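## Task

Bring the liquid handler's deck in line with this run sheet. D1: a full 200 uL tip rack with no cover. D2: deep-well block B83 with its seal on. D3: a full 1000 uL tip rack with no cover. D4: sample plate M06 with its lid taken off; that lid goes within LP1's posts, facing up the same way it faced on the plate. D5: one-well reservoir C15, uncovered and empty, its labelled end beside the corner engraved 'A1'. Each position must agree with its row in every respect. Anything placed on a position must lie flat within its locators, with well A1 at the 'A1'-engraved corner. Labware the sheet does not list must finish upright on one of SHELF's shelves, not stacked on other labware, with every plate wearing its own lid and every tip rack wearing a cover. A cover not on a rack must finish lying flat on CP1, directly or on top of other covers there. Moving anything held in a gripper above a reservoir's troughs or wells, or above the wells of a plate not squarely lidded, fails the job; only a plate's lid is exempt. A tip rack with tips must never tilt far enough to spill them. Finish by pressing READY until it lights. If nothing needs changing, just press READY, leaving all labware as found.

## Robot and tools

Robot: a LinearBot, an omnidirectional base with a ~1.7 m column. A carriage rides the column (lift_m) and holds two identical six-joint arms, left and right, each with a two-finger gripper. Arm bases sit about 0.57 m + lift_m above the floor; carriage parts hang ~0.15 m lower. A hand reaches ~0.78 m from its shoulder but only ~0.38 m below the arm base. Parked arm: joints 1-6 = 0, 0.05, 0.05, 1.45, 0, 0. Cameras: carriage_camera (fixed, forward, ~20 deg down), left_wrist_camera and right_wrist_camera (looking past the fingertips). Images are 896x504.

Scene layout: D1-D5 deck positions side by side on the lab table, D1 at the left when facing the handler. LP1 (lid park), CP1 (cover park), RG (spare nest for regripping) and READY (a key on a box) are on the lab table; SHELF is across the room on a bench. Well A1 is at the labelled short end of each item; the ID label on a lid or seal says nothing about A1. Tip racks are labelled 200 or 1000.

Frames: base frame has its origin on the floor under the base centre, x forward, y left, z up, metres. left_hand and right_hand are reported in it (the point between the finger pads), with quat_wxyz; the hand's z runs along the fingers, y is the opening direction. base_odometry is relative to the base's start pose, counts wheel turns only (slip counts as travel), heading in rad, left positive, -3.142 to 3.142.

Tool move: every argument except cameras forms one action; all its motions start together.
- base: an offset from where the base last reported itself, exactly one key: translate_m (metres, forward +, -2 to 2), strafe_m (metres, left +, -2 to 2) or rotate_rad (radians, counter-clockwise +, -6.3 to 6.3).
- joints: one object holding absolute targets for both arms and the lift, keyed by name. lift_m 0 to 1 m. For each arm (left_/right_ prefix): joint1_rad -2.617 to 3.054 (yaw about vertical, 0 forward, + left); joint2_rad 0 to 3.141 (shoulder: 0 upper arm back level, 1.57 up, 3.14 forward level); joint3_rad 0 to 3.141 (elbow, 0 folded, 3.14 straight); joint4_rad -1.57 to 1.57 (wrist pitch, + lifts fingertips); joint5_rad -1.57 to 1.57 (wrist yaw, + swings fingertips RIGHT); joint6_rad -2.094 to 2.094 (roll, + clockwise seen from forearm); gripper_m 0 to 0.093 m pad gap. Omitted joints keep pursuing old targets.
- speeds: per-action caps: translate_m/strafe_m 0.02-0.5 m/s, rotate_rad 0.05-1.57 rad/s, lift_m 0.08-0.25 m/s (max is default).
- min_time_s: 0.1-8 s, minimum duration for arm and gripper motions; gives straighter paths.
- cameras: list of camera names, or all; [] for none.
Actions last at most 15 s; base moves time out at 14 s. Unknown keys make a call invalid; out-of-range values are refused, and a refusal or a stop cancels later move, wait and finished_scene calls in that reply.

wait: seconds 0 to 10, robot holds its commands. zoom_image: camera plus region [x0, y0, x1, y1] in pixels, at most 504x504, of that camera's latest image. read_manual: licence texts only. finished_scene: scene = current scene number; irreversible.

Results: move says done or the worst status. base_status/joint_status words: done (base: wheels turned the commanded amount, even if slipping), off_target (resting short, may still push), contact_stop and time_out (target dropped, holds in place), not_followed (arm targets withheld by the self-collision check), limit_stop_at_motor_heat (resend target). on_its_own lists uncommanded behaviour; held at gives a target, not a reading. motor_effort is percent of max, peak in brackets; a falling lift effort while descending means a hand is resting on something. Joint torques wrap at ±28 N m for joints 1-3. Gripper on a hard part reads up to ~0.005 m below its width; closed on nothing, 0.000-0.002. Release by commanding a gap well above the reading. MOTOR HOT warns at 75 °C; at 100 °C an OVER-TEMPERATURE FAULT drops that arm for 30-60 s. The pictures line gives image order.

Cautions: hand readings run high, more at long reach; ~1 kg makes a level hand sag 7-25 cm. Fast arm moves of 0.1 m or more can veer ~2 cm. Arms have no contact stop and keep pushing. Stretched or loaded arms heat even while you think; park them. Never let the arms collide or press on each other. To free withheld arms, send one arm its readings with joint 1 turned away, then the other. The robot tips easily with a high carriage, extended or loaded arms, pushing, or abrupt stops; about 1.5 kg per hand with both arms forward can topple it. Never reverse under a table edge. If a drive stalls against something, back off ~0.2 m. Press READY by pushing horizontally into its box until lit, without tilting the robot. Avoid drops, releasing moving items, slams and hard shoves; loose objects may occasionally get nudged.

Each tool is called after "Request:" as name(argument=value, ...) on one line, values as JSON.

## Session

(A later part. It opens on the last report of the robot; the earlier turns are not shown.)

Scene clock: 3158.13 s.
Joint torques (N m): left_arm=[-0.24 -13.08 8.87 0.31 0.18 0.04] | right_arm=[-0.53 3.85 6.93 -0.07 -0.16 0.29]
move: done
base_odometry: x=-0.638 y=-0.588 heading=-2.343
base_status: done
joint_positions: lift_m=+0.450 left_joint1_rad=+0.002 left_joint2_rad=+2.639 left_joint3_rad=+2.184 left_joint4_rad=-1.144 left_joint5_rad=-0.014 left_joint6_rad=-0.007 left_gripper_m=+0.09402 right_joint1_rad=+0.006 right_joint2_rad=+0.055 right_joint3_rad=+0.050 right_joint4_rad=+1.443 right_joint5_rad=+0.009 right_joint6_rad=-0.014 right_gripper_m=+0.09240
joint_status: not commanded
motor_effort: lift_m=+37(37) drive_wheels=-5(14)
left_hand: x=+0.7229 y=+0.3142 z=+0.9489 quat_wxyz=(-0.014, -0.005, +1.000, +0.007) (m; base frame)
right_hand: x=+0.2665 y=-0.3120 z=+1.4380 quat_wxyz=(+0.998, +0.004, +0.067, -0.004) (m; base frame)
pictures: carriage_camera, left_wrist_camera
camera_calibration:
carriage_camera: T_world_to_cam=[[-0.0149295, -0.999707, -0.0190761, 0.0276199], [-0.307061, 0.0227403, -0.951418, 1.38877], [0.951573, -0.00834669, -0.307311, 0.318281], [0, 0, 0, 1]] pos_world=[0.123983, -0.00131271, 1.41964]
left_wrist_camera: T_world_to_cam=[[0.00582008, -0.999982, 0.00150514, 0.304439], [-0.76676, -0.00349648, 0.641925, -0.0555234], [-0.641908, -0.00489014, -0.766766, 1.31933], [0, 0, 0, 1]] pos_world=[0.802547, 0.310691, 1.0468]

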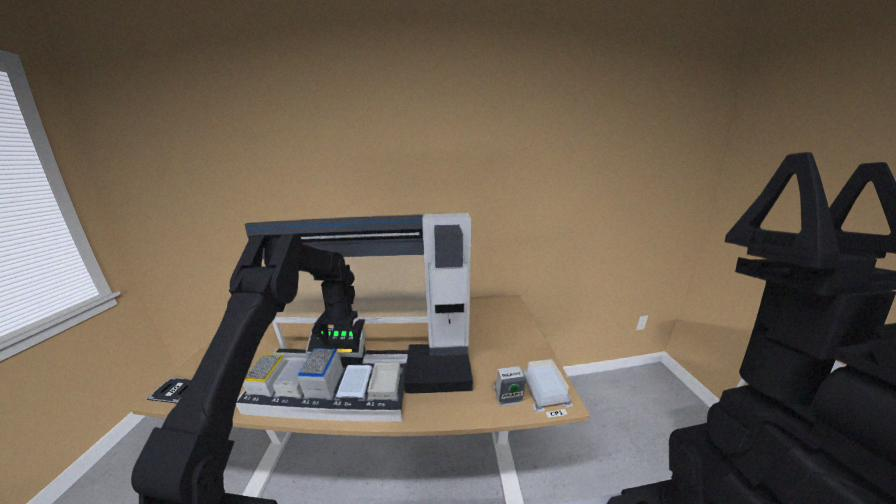

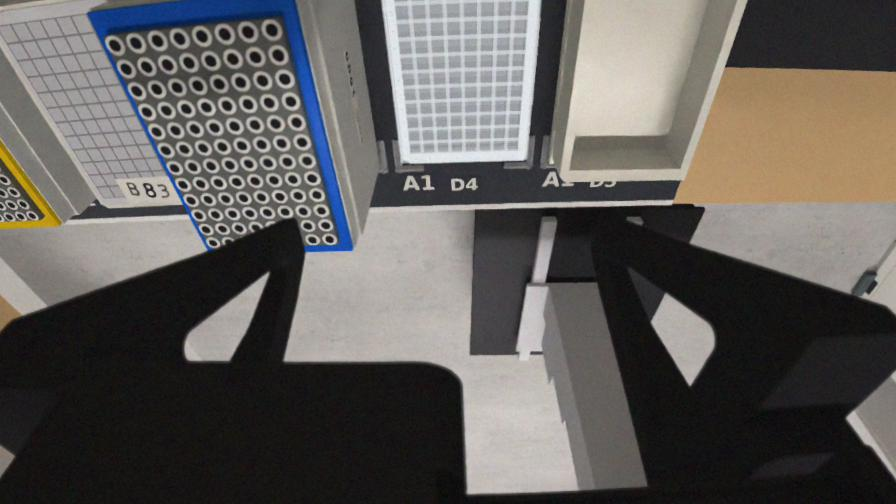

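Request:
move(joints={"lift_m": 0.52, "left_joint1_rad": 0, "left_joint2_rad": 2.40, "left_joint3_rad": 1.042, "left_joint4_rad": 0.459, "left_joint5_rad": 0, "left_joint6_rad": 0, "left_gripper_m": 0.0}, min_time_s=2.5, cameras=["left_wrist_camera"])

Request:
move(base={"translate_m": 0.084}, joints={"lift_m": 0.47}, speeds={"translate_m": 0.1, "lift_m": 0.1}, cameras=["left_wrist_camera"])

Scene clock: 3236.23 s.
Joint torques (N m): left_arm=[-0.25 -13.89 3.36 1.63 0.18 0.04] | right_arm=[-0.54 3.78 7.04 -0.05 -0.15 0.29]
move: done
base_odometry: x=-0.638 y=-0.588 heading=-2.343
base_status: not commanded
joint_positions: lift_m=+0.520 left_joint1_rad=+0.002 left_joint2_rad=+2.431 left_joint3_rad=+1.050 left_joint4_rad=+0.442 left_joint5_rad=-0.014 left_joint6_rad=-0.007 left_gripper_m=+0.00067 right_joint1_rad=+0.006 right_joint2_rad=+0.055 right_joint3_rad=+0.050 right_joint4_rad=+1.443 right_joint5_rad=+0.009 right_joint6_rad=-0.014 right_gripper_m=+0.09240
joint_status: all done
motor_effort: lift_m=+34(45) drive_wheels=-6(7)
left_hand: x=+0.7028 y=+0.3141 z=+0.9360 quat_wxyz=(+0.311, -0.006, +0.950, +0.006) (m; base frame)
right_hand: x=+0.2665 y=-0.3120 z=+1.5081 quat_wxyz=(+0.998, +0.004, +0.067, -0.004) (m; base frame)
pictures: left_wrist_camera
camera_calibration:
left_wrist_camera: T_world_to_cam=[[0.00387617, -0.999988, 0.00304106, 0.304457], [-0.999334, -0.00376328, 0.0362884, 0.667734], [-0.0362765, -0.00317969, -0.999337, 1.08807], [0, 0, 0, 1]] pos_world=[0.705581, 0.310426, 1.06219]

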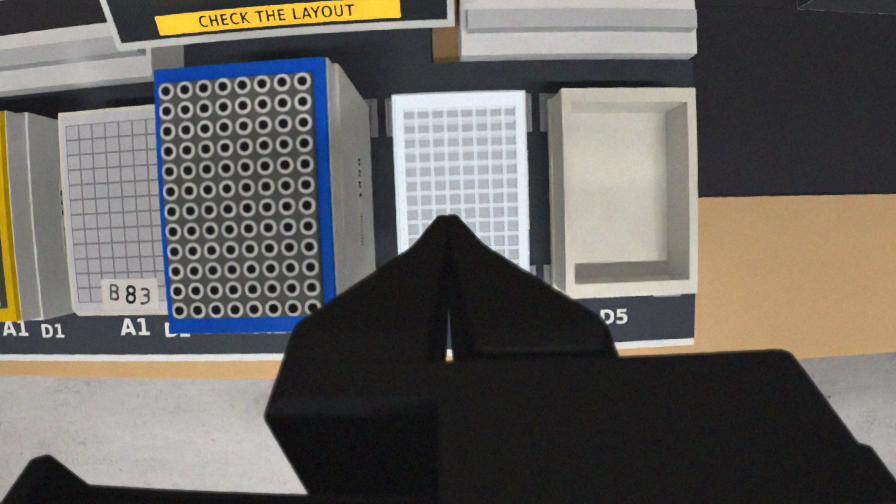

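Scene clock: 3237.83 s.
Joint torques (N m): left_arm=[-0.21 -12.86 3.81 1.58 0.19 0.03] | right_arm=[-0.53 3.96 7.12 -0.08 -0.15 0.29]
move: done
base_odometry: x=-0.696 y=-0.648 heading=-2.342
base_status: done
joint_positions: lift_m=+0.470 left_joint1_rad=+0.002 left_joint2_rad=+2.420 left_joint3_rad=+1.047 left_joint4_rad=+0.449 left_joint5_rad=-0.014 left_joint6_rad=-0.007 left_gripper_m=+0.00067 right_joint1_rad=+0.006 right_joint2_rad=+0.055 right_joint3_rad=+0.050 right_joint4_rad=+1.444 right_joint5_rad=+0.009 right_joint6_rad=-0.014 right_gripper_m=+0.09240
joint_status: all done
motor_effort: lift_m=+32(34) drive_wheels=-5(10)
left_hand: x=+0.7051 y=+0.3141 z=+0.8910 quat_wxyz=(+0.318, -0.006, +0.948, +0.006) (m; base frame)
right_hand: x=+0.2660 y=-0.3120 z=+1.4584 quat_wxyz=(+0.998, +0.004, +0.066, -0.004) (m; base frame)
pictures: left_wrist_camera
camera_calibration:
left_wrist_camera: T_world_to_cam=[[0.00383544, -0.999988, 0.00306005, 0.304603], [-0.99973, -0.00376424, 0.0229427, 0.683871], [-0.0229309, -0.00314721, -0.999732, 1.03406], [0, 0, 0, 1]] pos_world=[0.70623, 0.310428, 1.01716]

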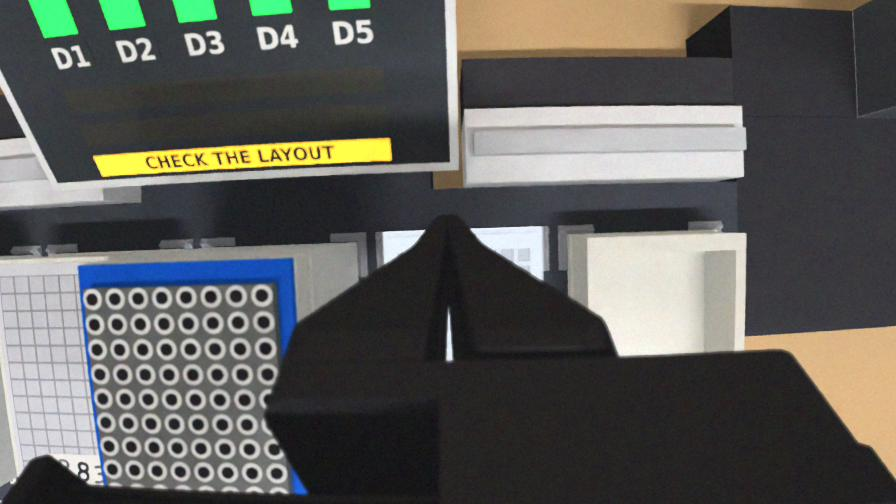

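Request:
zoom_image(camera="left_wrist_camera", region=[320, 210, 600, 290])

Request:
zoom_image(camera="left_wrist_camera", region=[540, 210, 760, 280])

Request:
zoom_image(camera="left_wrist_camera", region=[140, 220, 390, 290])

Scaled by 1.800.

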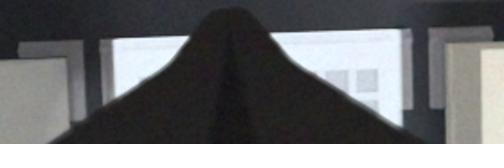

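Scaled by 2.291.

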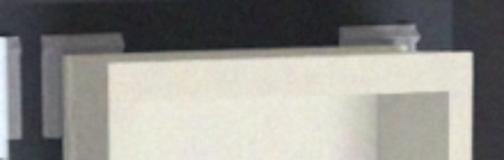

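Scaled by 2.016.

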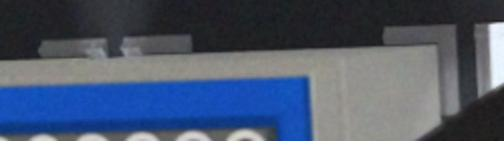

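Request:
move(base={"strafe_m": -0.01}, joints={"lift_m": 0.52, "left_joint1_rad": 0, "left_joint2_rad": 2.517, "left_joint3_rad": 1.653, "left_joint4_rad": -0.497, "left_joint5_rad": 0, "left_joint6_rad": 1.571, "left_gripper_m": 0.0}, min_time_s=3, speeds={"strafe_m": 0.02}, cameras=["left_wrist_camera"])

Request:
move(joints={"lift_m": 0.45}, speeds={"lift_m": 0.08}, cameras=["left_wrist_camera", "carriage_camera"])

Scene clock: 3326.87 s.
Joint torques (N m): left_arm=[-0.14 -11.63 8.01 0.4 0.26 0.03] | right_arm=[-0.47 3.88 7.06 -0.06 -0.14 0.29]
move: done
base_odometry: x=-0.703 y=-0.641 heading=-2.342
base_status: done
joint_positions: lift_m=+0.520 left_joint1_rad=+0.001 left_joint2_rad=+2.504 left_joint3_rad=+1.629 left_joint4_rad=-0.480 left_joint5_rad=-0.013 left_joint6_rad=+1.562 left_gripper_m=+0.00067 right_joint1_rad=+0.005 right_joint2_rad=+0.054 right_joint3_rad=+0.049 right_joint4_rad=+1.444 right_joint5_rad=+0.008 right_joint6_rad=-0.014 right_gripper_m=+0.09240
joint_status: all done
motor_effort: lift_m=+35(47) drive_wheels=+0(4)
left_hand: x=+0.7199 y=+0.3134 z=+0.9587 quat_wxyz=(+0.072, +0.699, +0.707, +0.080) (m; base frame)
right_hand: x=+0.2660 y=-0.3117 z=+1.5080 quat_wxyz=(+0.998, +0.003, +0.066, -0.005) (m; base frame)
pictures: left_wrist_camera
camera_calibration:
left_wrist_camera: T_world_to_cam=[[-0.979936, -0.00620638, -0.199218, 0.894343], [-0.1303, 0.776299, 0.61675, -0.742556], [0.150825, 0.630334, -0.761532, 0.550065], [0, 0, 0, 1]] pos_world=[0.69668, 0.235272, 1.05503]

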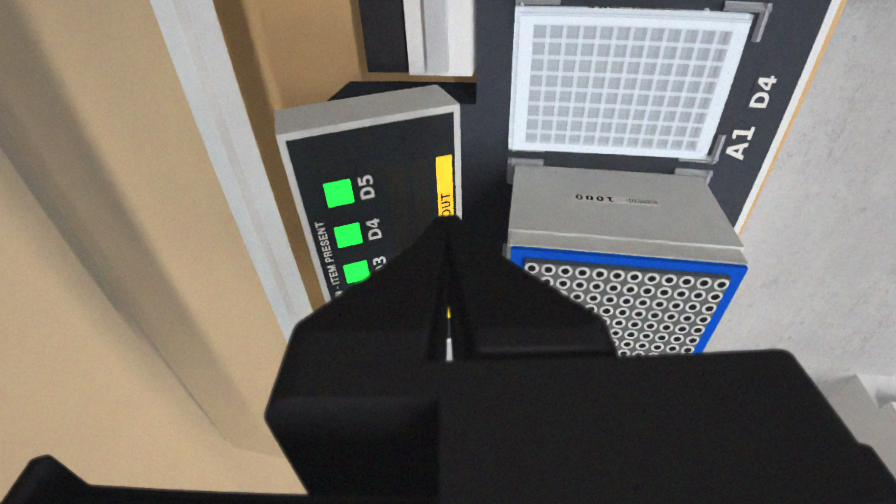

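Scene clock: 3328.13 s.
Joint torques (N m): left_arm=[-0.14 -12.37 7.38 0.45 0.27 0.03] | right_arm=[-0.47 3.88 7.02 -0.06 -0.14 0.29]
move: done
base_odometry: x=-0.703 y=-0.641 heading=-2.342
base_status: not commanded
joint_positions: lift_m=+0.450 left_joint1_rad=+0.001 left_joint2_rad=+2.511 left_joint3_rad=+1.635 left_joint4_rad=-0.485 left_joint5_rad=-0.013 left_joint6_rad=+1.564 left_gripper_m=+0.00067 right_joint1_rad=+0.005 right_joint2_rad=+0.054 right_joint3_rad=+0.049 right_joint4_rad=+1.444 right_joint5_rad=+0.008 right_joint6_rad=-0.014 right_gripper_m=+0.09240
joint_status: all done
motor_effort: lift_m=+29(34) drive_wheels=-3(5)
left_hand: x=+0.7193 y=+0.3134 z=+0.8867 quat_wxyz=(+0.070, +0.700, +0.707, +0.078) (m; base frame)
right_hand: x=+0.2660 y=-0.3117 z=+1.4384 quat_wxyz=(+0.998, +0.003, +0.066, -0.005) (m; base frame)
pictures: carriage_camera, left_wrist_camera
camera_calibration:
carriage_camera: T_world_to_cam=[[-0.0149295, -0.999707, -0.0190761, 0.027627], [-0.307061, 0.0227403, -0.951418, 1.38913], [0.951573, -0.00834669, -0.307311, 0.318396], [0, 0, 0, 1]] pos_world=[0.123983, -0.00131271, 1.42001]
left_wrist_camera: T_world_to_cam=[[-0.981219, -0.00468244, -0.192841, 0.874159], [-0.125127, 0.776296, 0.617825, -0.702928], [0.146809, 0.630351, -0.762303, 0.498926], [0, 0, 0, 1]] pos_world=[0.69654, 0.235275, 0.983193]

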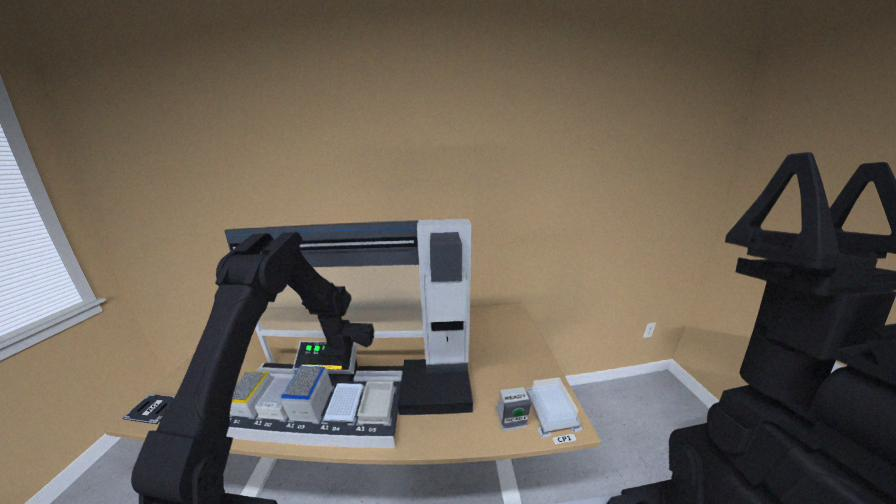

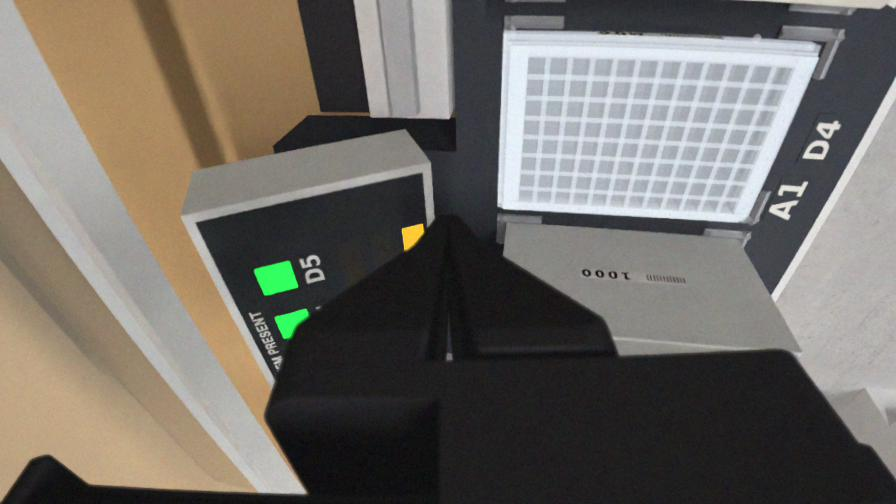

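Request:
zoom_image(camera="left_wrist_camera", region=[420, 0, 640, 250])

Request:
zoom_image(camera="left_wrist_camera", region=[640, 0, 896, 260])

Scaled by 2.016.

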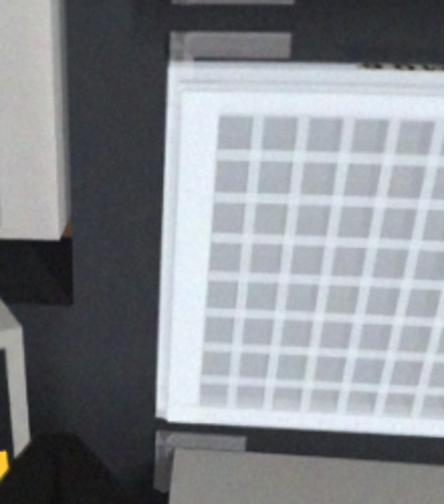

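Scaled by 1.938.

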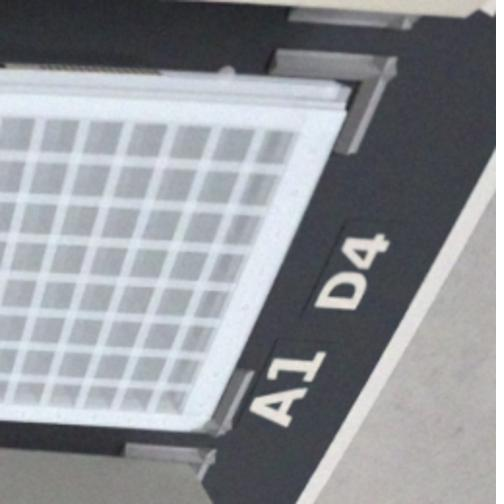

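Request:
move(base={"translate_m": 0.009}, joints={"lift_m": 0.41}, speeds={"translate_m": 0.02, "lift_m": 0.08}, cameras=["left_wrist_camera"])

Scene clock: 3361.80 s.
Joint torques (N m): left_arm=[-0.12 -12.85 7.28 0.45 0.26 0.03] | right_arm=[-0.47 3.88 7.1 -0.1 -0.13 0.29]
move: done
base_odometry: x=-0.710 y=-0.647 heading=-2.342
base_status: done
joint_positions: lift_m=+0.410 left_joint1_rad=+0.001 left_joint2_rad=+2.516 left_joint3_rad=+1.637 left_joint4_rad=-0.488 left_joint5_rad=-0.013 left_joint6_rad=+1.564 left_gripper_m=+0.00067 right_joint1_rad=+0.005 right_joint2_rad=+0.054 right_joint3_rad=+0.049 right_joint4_rad=+1.445 right_joint5_rad=+0.008 right_joint6_rad=-0.014 right_gripper_m=+0.09240
joint_status: all done
motor_effort: lift_m=+32(32) drive_wheels=+0(6)
left_hand: x=+0.7183 y=+0.3134 z=+0.8450 quat_wxyz=(+0.068, +0.700, +0.707, +0.076) (m; base frame)
right_hand: x=+0.2658 y=-0.3117 z=+1.3983 quat_wxyz=(+0.998, +0.003, +0.065, -0.005) (m; base frame)
pictures: left_wrist_camera
camera_calibration:
left_wrist_camera: T_world_to_cam=[[-0.982237, -0.00430236, -0.187593, 0.861349], [-0.121533, 0.776298, 0.618539, -0.680512], [0.142967, 0.630351, -0.763032, 0.470707], [0, 0, 0, 1]] pos_world=[0.696049, 0.235275, 0.941671]

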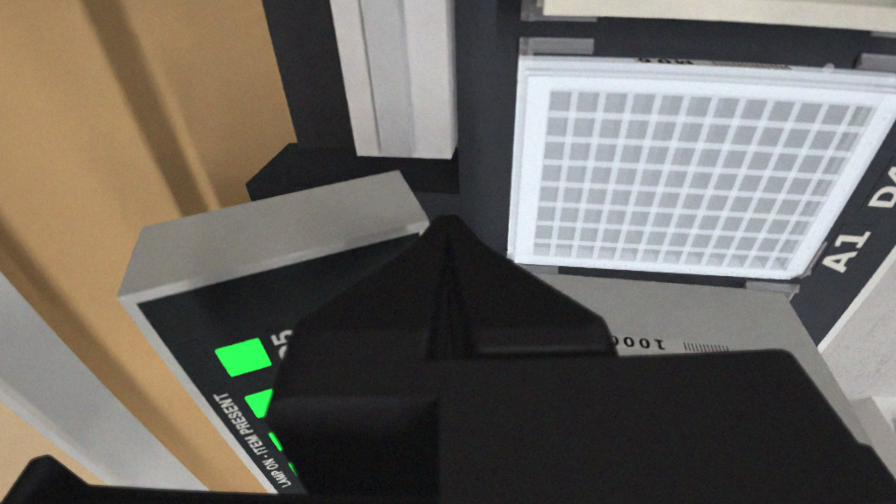

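Request:
move(base={"translate_m": -0.003}, joints={"lift_m": 0.382}, speeds={"translate_m": 0.02, "lift_m": 0.08}, cameras=["left_wrist_camera"])

Scene clock: 3381.27 s.
Joint torques (N m): left_arm=[-0.23 -12.97 6.9 0.5 0.26 0.03] | right_arm=[-0.46 3.88 7.16 -0.07 -0.14 0.29]
move: done
base_odometry: x=-0.707 y=-0.645 heading=-2.342
base_status: done
joint_positions: lift_m=+0.382 left_joint1_rad=+0.001 left_joint2_rad=+2.516 left_joint3_rad=+1.640 left_joint4_rad=-0.491 left_joint5_rad=-0.013 left_joint6_rad=+1.564 left_gripper_m=+0.00067 right_joint1_rad=+0.005 right_joint2_rad=+0.054 right_joint3_rad=+0.049 right_joint4_rad=+1.445 right_joint5_rad=+0.008 right_joint6_rad=-0.014 right_gripper_m=+0.09240
joint_status: all done
motor_effort: lift_m=+29(33) drive_wheels=-1(5)
left_hand: x=+0.7187 y=+0.3134 z=+0.8174 quat_wxyz=(+0.068, +0.700, +0.707, +0.076) (m; base frame)
right_hand: x=+0.2658 y=-0.3117 z=+1.3702 quat_wxyz=(+0.998, +0.003, +0.065, -0.005) (m; base frame)
pictures: left_wrist_camera
camera_calibration:
left_wrist_camera: T_world_to_cam=[[-0.982309, -0.00430245, -0.187219, 0.856321], [-0.121297, 0.776299, 0.618585, -0.663546], [0.142676, 0.630351, -0.763087, 0.449779], [0, 0, 0, 1]] pos_world=[0.696513, 0.235276, 0.913999]

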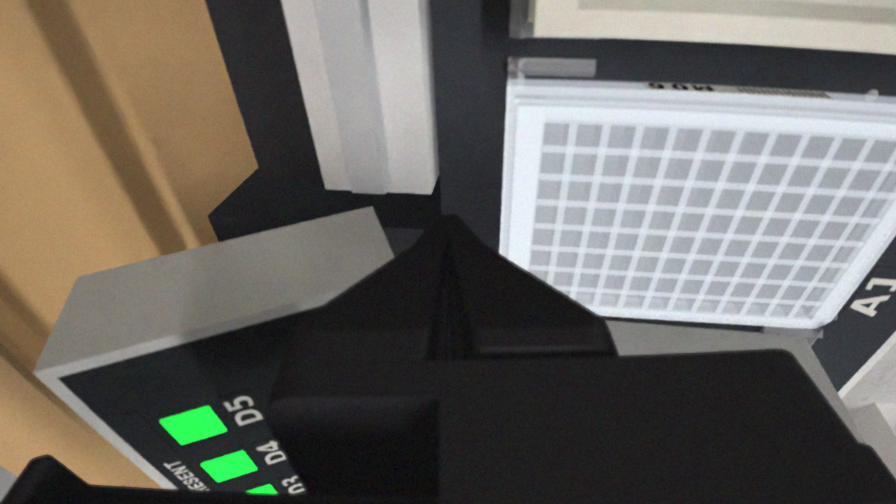

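Request:
move(joints={"lift_m": 0.366}, speeds={"lift_m": 0.08}, cameras=["left_wrist_camera"])

Scene clock: 3393.03 s.
Joint torques (N m): left_arm=[-0.16 -13.01 6.8 0.5 0.26 0.03] | right_arm=[-0.47 3.88 7.1 -0.06 -0.13 0.28]
move: done
base_odometry: x=-0.707 y=-0.645 heading=-2.342
base_status: not commanded
joint_positions: lift_m=+0.366 left_joint1_rad=+0.001 left_joint2_rad=+2.518 left_joint3_rad=+1.641 left_joint4_rad=-0.493 left_joint5_rad=-0.013 left_joint6_rad=+1.564 left_gripper_m=+0.00067 right_joint1_rad=+0.005 right_joint2_rad=+0.054 right_joint3_rad=+0.049 right_joint4_rad=+1.445 right_joint5_rad=+0.008 right_joint6_rad=-0.014 right_gripper_m=+0.09240
joint_status: all done
motor_effort: lift_m=+26(32) drive_wheels=-1(2)
left_hand: x=+0.7184 y=+0.3134 z=+0.8009 quat_wxyz=(+0.067, +0.700, +0.707, +0.075) (m; base frame)
right_hand: x=+0.2658 y=-0.3117 z=+1.3543 quat_wxyz=(+0.998, +0.003, +0.065, -0.005) (m; base frame)
pictures: left_wrist_camera
camera_calibration:
left_wrist_camera: T_world_to_cam=[[-0.982735, -0.004303, -0.18497, 0.851377], [-0.11988, 0.7763, 0.618859, -0.654645], [0.140929, 0.630348, -0.763413, 0.438787], [0, 0, 0, 1]] pos_world=[0.696361, 0.235276, 0.897588]

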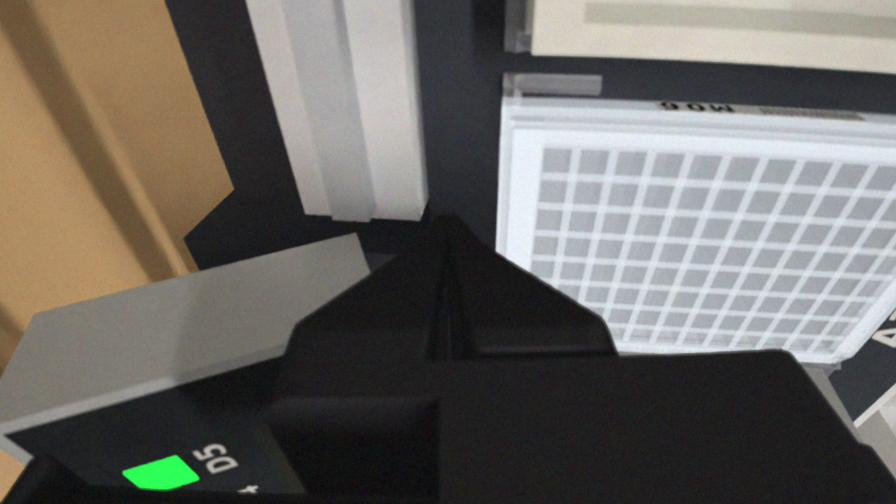

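Request:
move(base={"translate_m": -0.007}, speeds={"translate_m": 0.02}, cameras=["left_wrist_camera"])

Request:
zoom_image(camera="left_wrist_camera", region=[400, 60, 640, 300])

Scene clock: 3399.87 s.
Joint torques (N m): left_arm=[-0.2 -13.03 6.86 0.51 0.26 0.03] | right_arm=[-0.47 3.82 7.02 -0.06 -0.14 0.29]
move: done
base_odometry: x=-0.702 y=-0.640 heading=-2.342
base_status: done
joint_positions: lift_m=+0.366 left_joint1_rad=+0.001 left_joint2_rad=+2.518 left_joint3_rad=+1.641 left_joint4_rad=-0.493 left_joint5_rad=-0.013 left_joint6_rad=+1.564 left_gripper_m=+0.00067 right_joint1_rad=+0.005 right_joint2_rad=+0.054 right_joint3_rad=+0.049 right_joint4_rad=+1.446 right_joint5_rad=+0.008 right_joint6_rad=-0.014 right_gripper_m=+0.09240
joint_status: not commanded
motor_effort: lift_m=+33(34) drive_wheels=+0(10)
left_hand: x=+0.7184 y=+0.3134 z=+0.8009 quat_wxyz=(+0.067, +0.700, +0.707, +0.075) (m; base frame)
right_hand: x=+0.2656 y=-0.3117 z=+1.3543 quat_wxyz=(+0.998, +0.003, +0.065, -0.004) (m; base frame)
pictures: left_wrist_camera
camera_calibration:
left_wrist_camera: T_world_to_cam=[[-0.982735, -0.004303, -0.18497, 0.851377], [-0.11988, 0.7763, 0.618859, -0.654645], [0.140929, 0.630348, -0.763413, 0.438787], [0, 0, 0, 1]] pos_world=[0.696361, 0.235276, 0.897588]

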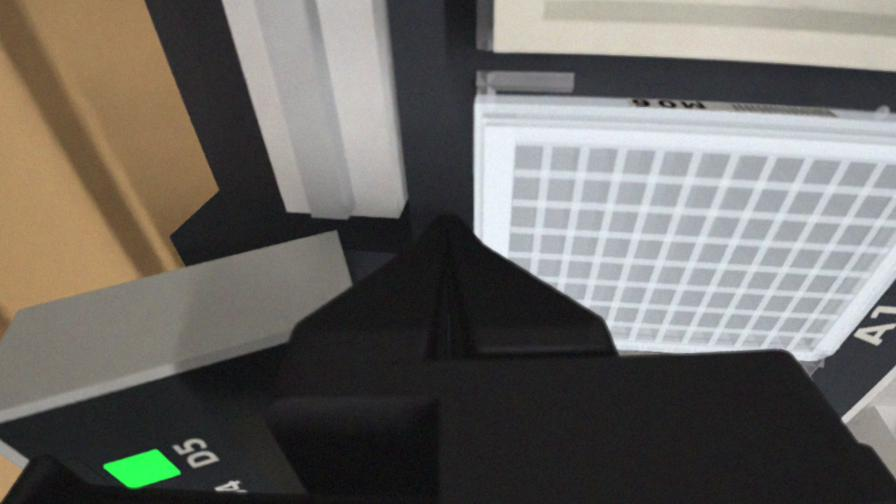

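Scaled by 2.100.

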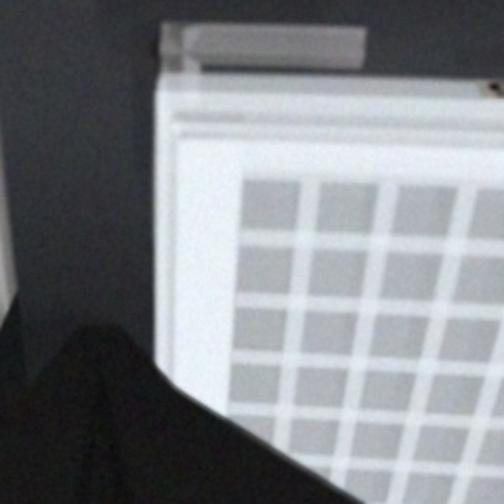

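Request:
move(base={"translate_m": -0.004}, speeds={"translate_m": 0.02}, cameras=["left_wrist_camera"])

Request:
zoom_image(camera="left_wrist_camera", region=[400, 40, 640, 280])

Scene clock: 3405.40 s.
Joint torques (N m): left_arm=[-0.23 -13 6.87 0.51 0.26 0.03] | right_arm=[-0.46 3.89 7.09 -0.09 -0.14 0.28]
move: done
base_odometry: x=-0.700 y=-0.638 heading=-2.342
base_status: done
joint_positions: lift_m=+0.366 left_joint1_rad=+0.001 left_joint2_rad=+2.518 left_joint3_rad=+1.641 left_joint4_rad=-0.493 left_joint5_rad=-0.013 left_joint6_rad=+1.564 left_gripper_m=+0.00067 right_joint1_rad=+0.005 right_joint2_rad=+0.054 right_joint3_rad=+0.049 right_joint4_rad=+1.447 right_joint5_rad=+0.008 right_joint6_rad=-0.014 right_gripper_m=+0.09240
joint_status: not commanded
motor_effort: lift_m=+34(34) drive_wheels=+0(10)
left_hand: x=+0.7184 y=+0.3134 z=+0.8009 quat_wxyz=(+0.067, +0.700, +0.707, +0.075) (m; base frame)
right_hand: x=+0.2655 y=-0.3117 z=+1.3543 quat_wxyz=(+0.998, +0.003, +0.065, -0.004) (m; base frame)
pictures: left_wrist_camera
camera_calibration:
left_wrist_camera: T_world_to_cam=[[-0.982735, -0.004303, -0.18497, 0.851377], [-0.11988, 0.7763, 0.618859, -0.654645], [0.140929, 0.630348, -0.763413, 0.438787], [0, 0, 0, 1]] pos_world=[0.696361, 0.235276, 0.897588]

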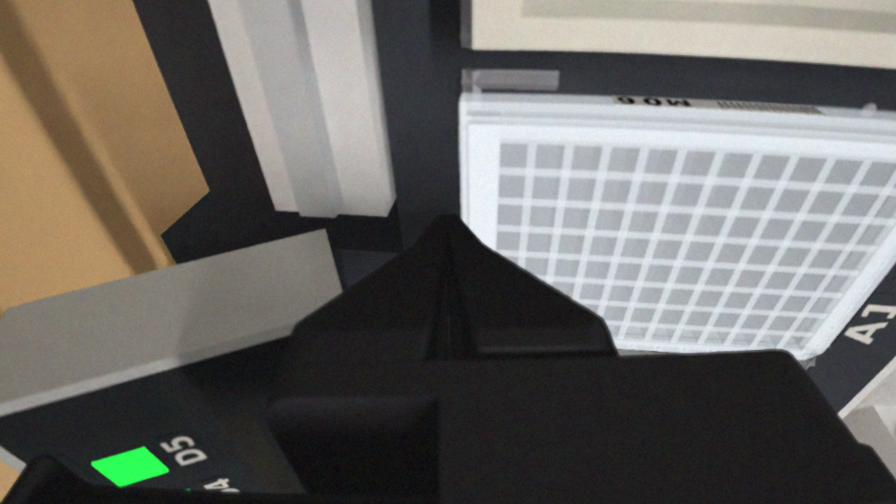

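Scaled by 2.100.

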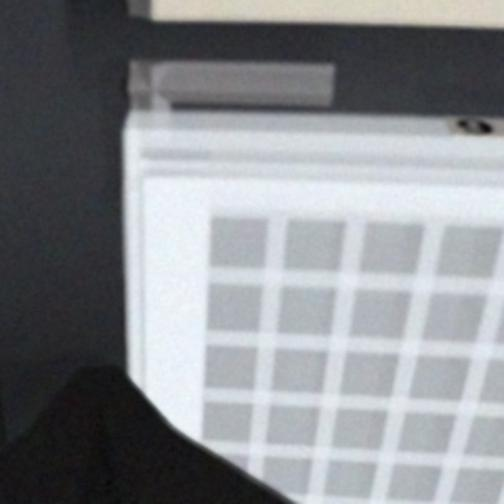

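Request:
move(base={"translate_m": -0.003}, speeds={"translate_m": 0.02}, cameras=["left_wrist_camera"])

Request:
zoom_image(camera="left_wrist_camera", region=[400, 40, 640, 280])

Scene clock: 3425.23 s.
Joint torques (N m): left_arm=[-0.12 -12.98 6.89 0.51 0.26 0.03] | right_arm=[-0.46 3.89 7.09 -0.1 -0.14 0.29]
move: done
base_odometry: x=-0.698 y=-0.636 heading=-2.341
base_status: done
joint_positions: lift_m=+0.366 left_joint1_rad=+0.001 left_joint2_rad=+2.518 left_joint3_rad=+1.641 left_joint4_rad=-0.493 left_joint5_rad=-0.013 left_joint6_rad=+1.564 left_gripper_m=+0.00067 right_joint1_rad=+0.005 right_joint2_rad=+0.054 right_joint3_rad=+0.049 right_joint4_rad=+1.448 right_joint5_rad=+0.008 right_joint6_rad=-0.014 right_gripper_m=+0.09240
joint_status: not commanded
motor_effort: lift_m=+30(34) drive_wheels=-1(8)
left_hand: x=+0.7184 y=+0.3134 z=+0.8009 quat_wxyz=(+0.067, +0.700, +0.707, +0.075) (m; base frame)
right_hand: x=+0.2651 y=-0.3117 z=+1.3544 quat_wxyz=(+0.998, +0.003, +0.064, -0.004) (m; base frame)
pictures: left_wrist_camera
camera_calibration:
left_wrist_camera: T_world_to_cam=[[-0.982735, -0.004303, -0.18497, 0.851377], [-0.11988, 0.7763, 0.618859, -0.654645], [0.140929, 0.630348, -0.763413, 0.438787], [0, 0, 0, 1]] pos_world=[0.696361, 0.235276, 0.897588]

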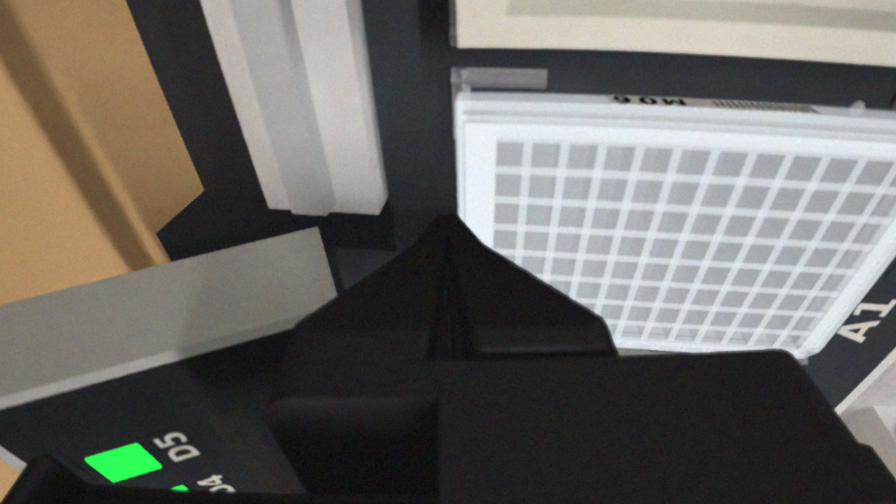

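Scaled by 2.100.

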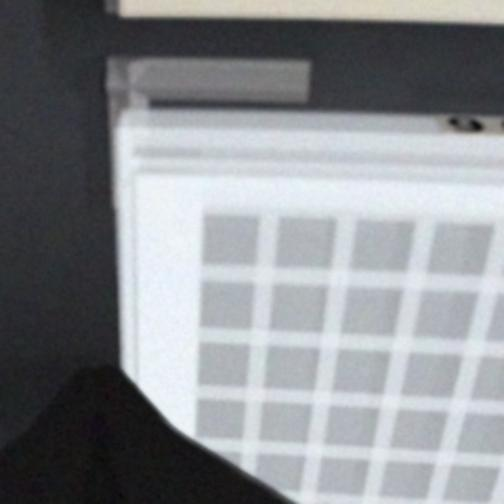

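Request:
move(base={"translate_m": -0.0025}, speeds={"translate_m": 0.02}, cameras=["left_wrist_camera"])

Request:
zoom_image(camera="left_wrist_camera", region=[400, 40, 640, 280])

Scene clock: 3429.87 s.
Joint torques (N m): left_arm=[-0.13 -13 6.87 0.48 0.26 0.03] | right_arm=[-0.47 3.89 7.08 -0.1 -0.13 0.29]
move: done
base_odometry: x=-0.696 y=-0.634 heading=-2.341
base_status: done
joint_positions: lift_m=+0.366 left_joint1_rad=+0.001 left_joint2_rad=+2.518 left_joint3_rad=+1.641 left_joint4_rad=-0.490 left_joint5_rad=-0.013 left_joint6_rad=+1.564 left_gripper_m=+0.00067 right_joint1_rad=+0.005 right_joint2_rad=+0.054 right_joint3_rad=+0.049 right_joint4_rad=+1.450 right_joint5_rad=+0.008 right_joint6_rad=-0.014 right_gripper_m=+0.09240
joint_status: not commanded
motor_effort: lift_m=+31(32) drive_wheels=+0(6)
left_hand: x=+0.7191 y=+0.3134 z=+0.8011 quat_wxyz=(+0.068, +0.700, +0.707, +0.076) (m; base frame)
right_hand: x=+0.2646 y=-0.3117 z=+1.3545 quat_wxyz=(+0.998, +0.003, +0.063, -0.004) (m; base frame)
pictures: left_wrist_camera
camera_calibration:
left_wrist_camera: T_world_to_cam=[[-0.982166, -0.00430227, -0.187968, 0.85412], [-0.121768, 0.776298, 0.618493, -0.653], [0.143258, 0.630351, -0.762977, 0.436773], [0, 0, 0, 1]] pos_world=[0.696801, 0.235276, 0.897671]

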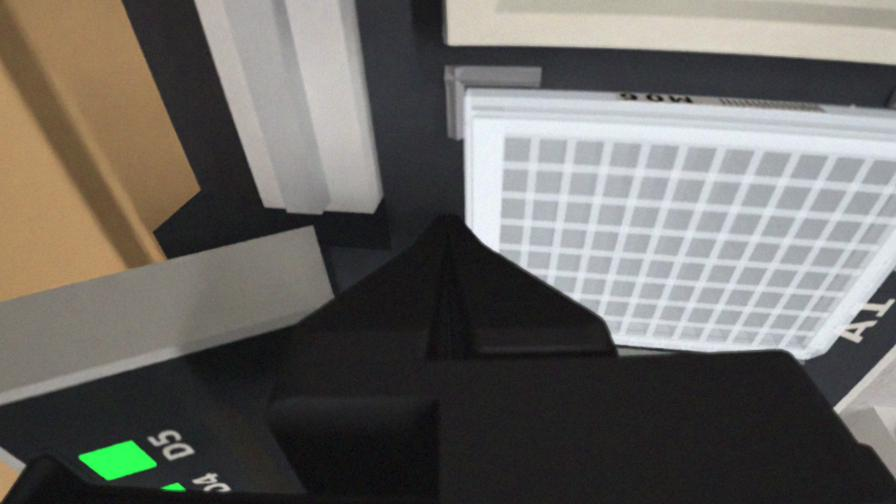

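Scaled by 2.100.

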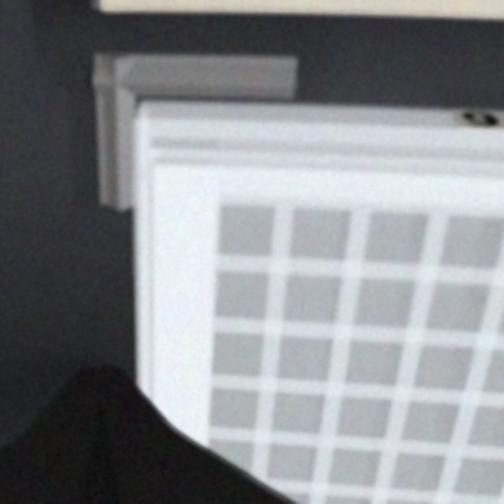

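Request:
move(base={"translate_m": 0.008}, speeds={"translate_m": 0.02}, cameras=["left_wrist_camera"])

Request:
zoom_image(camera="left_wrist_camera", region=[400, 40, 640, 280])

Request:
move(joints={"lift_m": 0.44}, speeds={"lift_m": 0.08}, cameras=["left_wrist_camera"])

Scene clock: 3436.57 s.
Joint torques (N m): left_arm=[-0.21 -13.03 6.87 0.49 0.26 0.02] | right_arm=[-0.47 3.97 7.12 -0.11 -0.13 0.29]
move: done
base_odometry: x=-0.701 y=-0.640 heading=-2.342
base_status: done
joint_positions: lift_m=+0.366 left_joint1_rad=+0.001 left_joint2_rad=+2.518 left_joint3_rad=+1.641 left_joint4_rad=-0.491 left_joint5_rad=-0.013 left_joint6_rad=+1.564 left_gripper_m=+0.00067 right_joint1_rad=+0.005 right_joint2_rad=+0.054 right_joint3_rad=+0.049 right_joint4_rad=+1.450 right_joint5_rad=+0.008 right_joint6_rad=-0.014 right_gripper_m=+0.09240
joint_status: not commanded
motor_effort: lift_m=+30(33) drive_wheels=-4(5)
left_hand: x=+0.7189 y=+0.3134 z=+0.8010 quat_wxyz=(+0.068, +0.700, +0.707, +0.076) (m; base frame)
right_hand: x=+0.2646 y=-0.3117 z=+1.3545 quat_wxyz=(+0.998, +0.003, +0.063, -0.004) (m; base frame)
pictures: left_wrist_camera
camera_calibration:
left_wrist_camera: T_world_to_cam=[[-0.982309, -0.00430245, -0.187219, 0.853435], [-0.121297, 0.776299, 0.618585, -0.653411], [0.142676, 0.630351, -0.763087, 0.437277], [0, 0, 0, 1]] pos_world=[0.696691, 0.235276, 0.89765]

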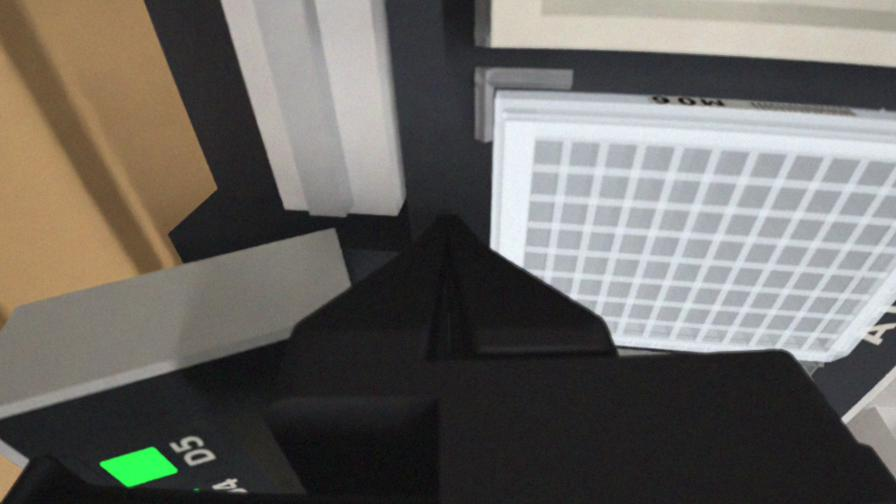

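Scaled by 2.100.

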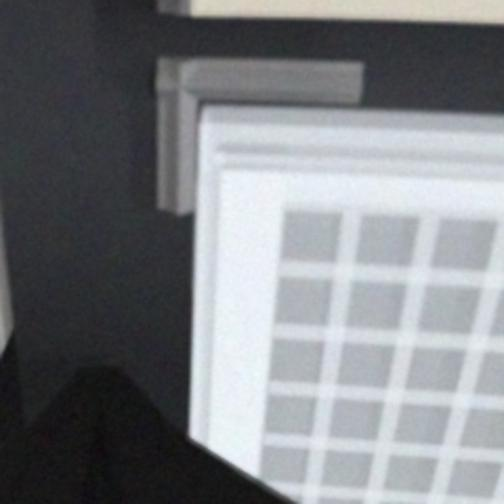

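Scene clock: 3437.87 s.
Joint torques (N m): left_arm=[-0.18 -13.14 6.83 0.51 0.26 0.03] | right_arm=[-0.47 3.86 7.13 -0.14 -0.13 0.29]
move: done
base_odometry: x=-0.701 y=-0.640 heading=-2.342
base_status: not commanded
joint_positions: lift_m=+0.440 left_joint1_rad=+0.001 left_joint2_rad=+2.519 left_joint3_rad=+1.642 left_joint4_rad=-0.492 left_joint5_rad=-0.013 left_joint6_rad=+1.564 left_gripper_m=+0.00067 right_joint1_rad=+0.005 right_joint2_rad=+0.054 right_joint3_rad=+0.049 right_joint4_rad=+1.450 right_joint5_rad=+0.008 right_joint6_rad=-0.014 right_gripper_m=+0.09240
joint_status: all done
motor_effort: lift_m=+35(45) drive_wheels=+0(5)
left_hand: x=+0.7185 y=+0.3134 z=+0.8740 quat_wxyz=(+0.067, +0.700, +0.707, +0.075) (m; base frame)
right_hand: x=+0.2646 y=-0.3117 z=+1.4281 quat_wxyz=(+0.998, +0.003, +0.063, -0.004) (m; base frame)
pictures: left_wrist_camera
camera_calibration:
left_wrist_camera: T_world_to_cam=[[-0.982735, -0.004303, -0.18497, 0.865024], [-0.11988, 0.7763, 0.618859, -0.699893], [0.140929, 0.630348, -0.763413, 0.494605], [0, 0, 0, 1]] pos_world=[0.696482, 0.235276, 0.970727]

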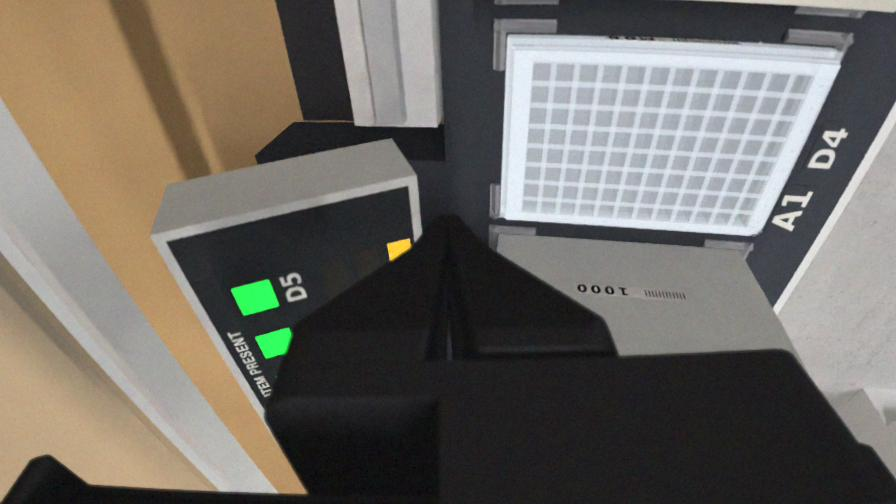

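Request:
zoom_image(camera="left_wrist_camera", region=[470, 0, 710, 260])

Request:
zoom_image(camera="left_wrist_camera", region=[660, 0, 896, 260])

Scaled by 1.938.

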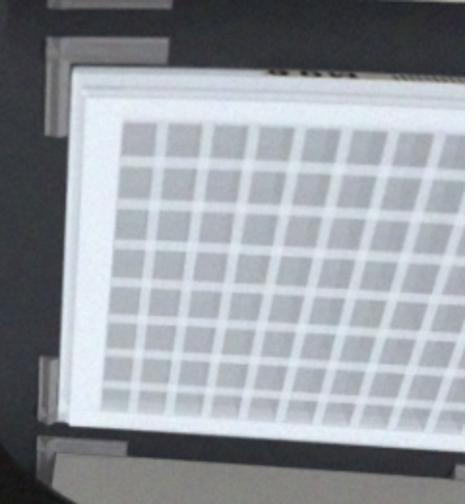

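Scaled by 1.938.

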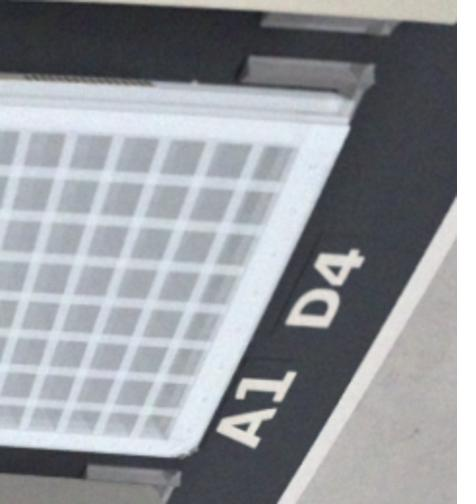

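Request:
move(joints={"lift_m": 0.52}, cameras=[])

Request:
move(base={"translate_m": -0.30}, speeds={"translate_m": 0.25}, cameras=[])

Request:
move(joints={"lift_m": 0.05, "left_joint1_rad": 0, "left_joint2_rad": 2.161, "left_joint3_rad": 1.038, "left_joint4_rad": 1.473, "left_joint5_rad": 0, "left_joint6_rad": 0}, min_time_s=2.5, cameras=["left_wrist_camera"])

Scene clock: 3452.07 s.
Joint torques (N m): left_arm=[-0.21 -13.23 6.75 0.51 0.26 0.02] | right_arm=[-0.47 3.85 7.06 -0.12 -0.13 0.29]
move: done
base_odometry: x=-0.701 y=-0.640 heading=-2.342
base_status: not commanded
joint_positions: lift_m=+0.520 left_joint1_rad=+0.001 left_joint2_rad=+2.521 left_joint3_rad=+1.642 left_joint4_rad=-0.494 left_joint5_rad=-0.013 left_joint6_rad=+1.565 left_gripper_m=+0.00067 right_joint1_rad=+0.005 right_joint2_rad=+0.054 right_joint3_rad=+0.049 right_joint4_rad=+1.450 right_joint5_rad=+0.008 right_joint6_rad=-0.014 right_gripper_m=+0.09240
joint_status: all done
motor_effort: lift_m=+36(44) drive_wheels=+1(4)
left_hand: x=+0.7178 y=+0.3134 z=+0.9534 quat_wxyz=(+0.066, +0.701, +0.707, +0.074) (m; base frame)
right_hand: x=+0.2646 y=-0.3117 z=+1.5081 quat_wxyz=(+0.998, +0.003, +0.063, -0.004) (m; base frame)
pictures: none
No camera images: "cameras" was empty.

Scene clock: 3454.63 s.
Joint torques (N m): left_arm=[-0.13 -13.23 6.8 0.51 0.26 0.02] | right_arm=[-0.47 3.86 7.02 -0.13 -0.13 0.29]
move: done
base_odometry: x=-0.493 y=-0.424 heading=-2.342
base_status: done
joint_positions: lift_m=+0.520 left_joint1_rad=+0.001 left_joint2_rad=+2.521 left_joint3_rad=+1.642 left_joint4_rad=-0.494 left_joint5_rad=-0.013 left_joint6_rad=+1.565 left_gripper_m=+0.00067 right_joint1_rad=+0.005 right_joint2_rad=+0.054 right_joint3_rad=+0.049 right_joint4_rad=+1.450 right_joint5_rad=+0.008 right_joint6_rad=-0.014 right_gripper_m=+0.09240
joint_status: not commanded
motor_effort: lift_m=+36(38) drive_wheels=-1(14)
left_hand: x=+0.7178 y=+0.3134 z=+0.9534 quat_wxyz=(+0.066, +0.701, +0.707, +0.074) (m; base frame)
right_hand: x=+0.2646 y=-0.3117 z=+1.5081 quat_wxyz=(+0.998, +0.003, +0.063, -0.004) (m; base frame)
pictures: none
No camera images: "cameras" was empty.

Scene clock: 3457.50 s.
Joint torques (N m): left_arm=[-0.14 -13.29 4.92 2 0.18 -0.12] | right_arm=[-0.47 3.89 7.08 -0.12 -0.14 0.29]
move: done
base_odometry: x=-0.492 y=-0.424 heading=-2.342
base_status: not commanded
joint_positions: lift_m=+0.050 left_joint1_rad=+0.001 left_joint2_rad=+2.187 left_joint3_rad=+1.048 left_joint4_rad=+1.456 left_joint5_rad=-0.013 left_joint6_rad=+0.008 left_gripper_m=+0.00066 right_joint1_rad=+0.005 right_joint2_rad=+0.054 right_joint3_rad=+0.049 right_joint4_rad=+1.450 right_joint5_rad=+0.008 right_joint6_rad=-0.014 right_gripper_m=+0.09240
joint_status: all done
motor_effort: lift_m=+32(34) drive_wheels=-1(4)
left_hand: x=+0.7953 y=+0.3135 z=+0.8163 quat_wxyz=(+0.810, -0.003, +0.587, +0.008) (m; base frame)
right_hand: x=+0.2646 y=-0.3117 z=+1.0384 quat_wxyz=(+0.998, +0.003, +0.063, -0.004) (m; base frame)
pictures: left_wrist_camera
camera_calibration:
left_wrist_camera: T_world_to_cam=[[0.00239642, -0.999923, -0.0121754, 0.317424], [-0.345027, 0.010601, -0.938533, 1.03532], [0.93859, 0.00644995, -0.344975, -0.340715], [0, 0, 0, 1]] pos_world=[0.676245, 0.308622, 0.858009]

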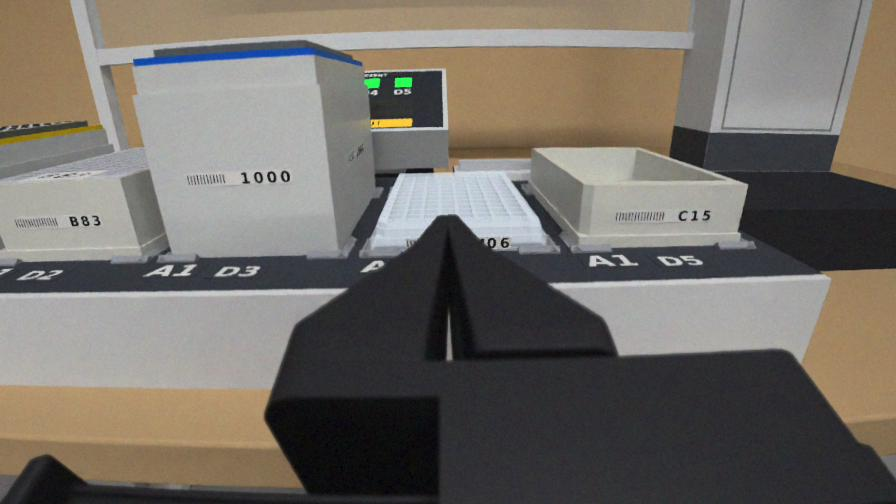

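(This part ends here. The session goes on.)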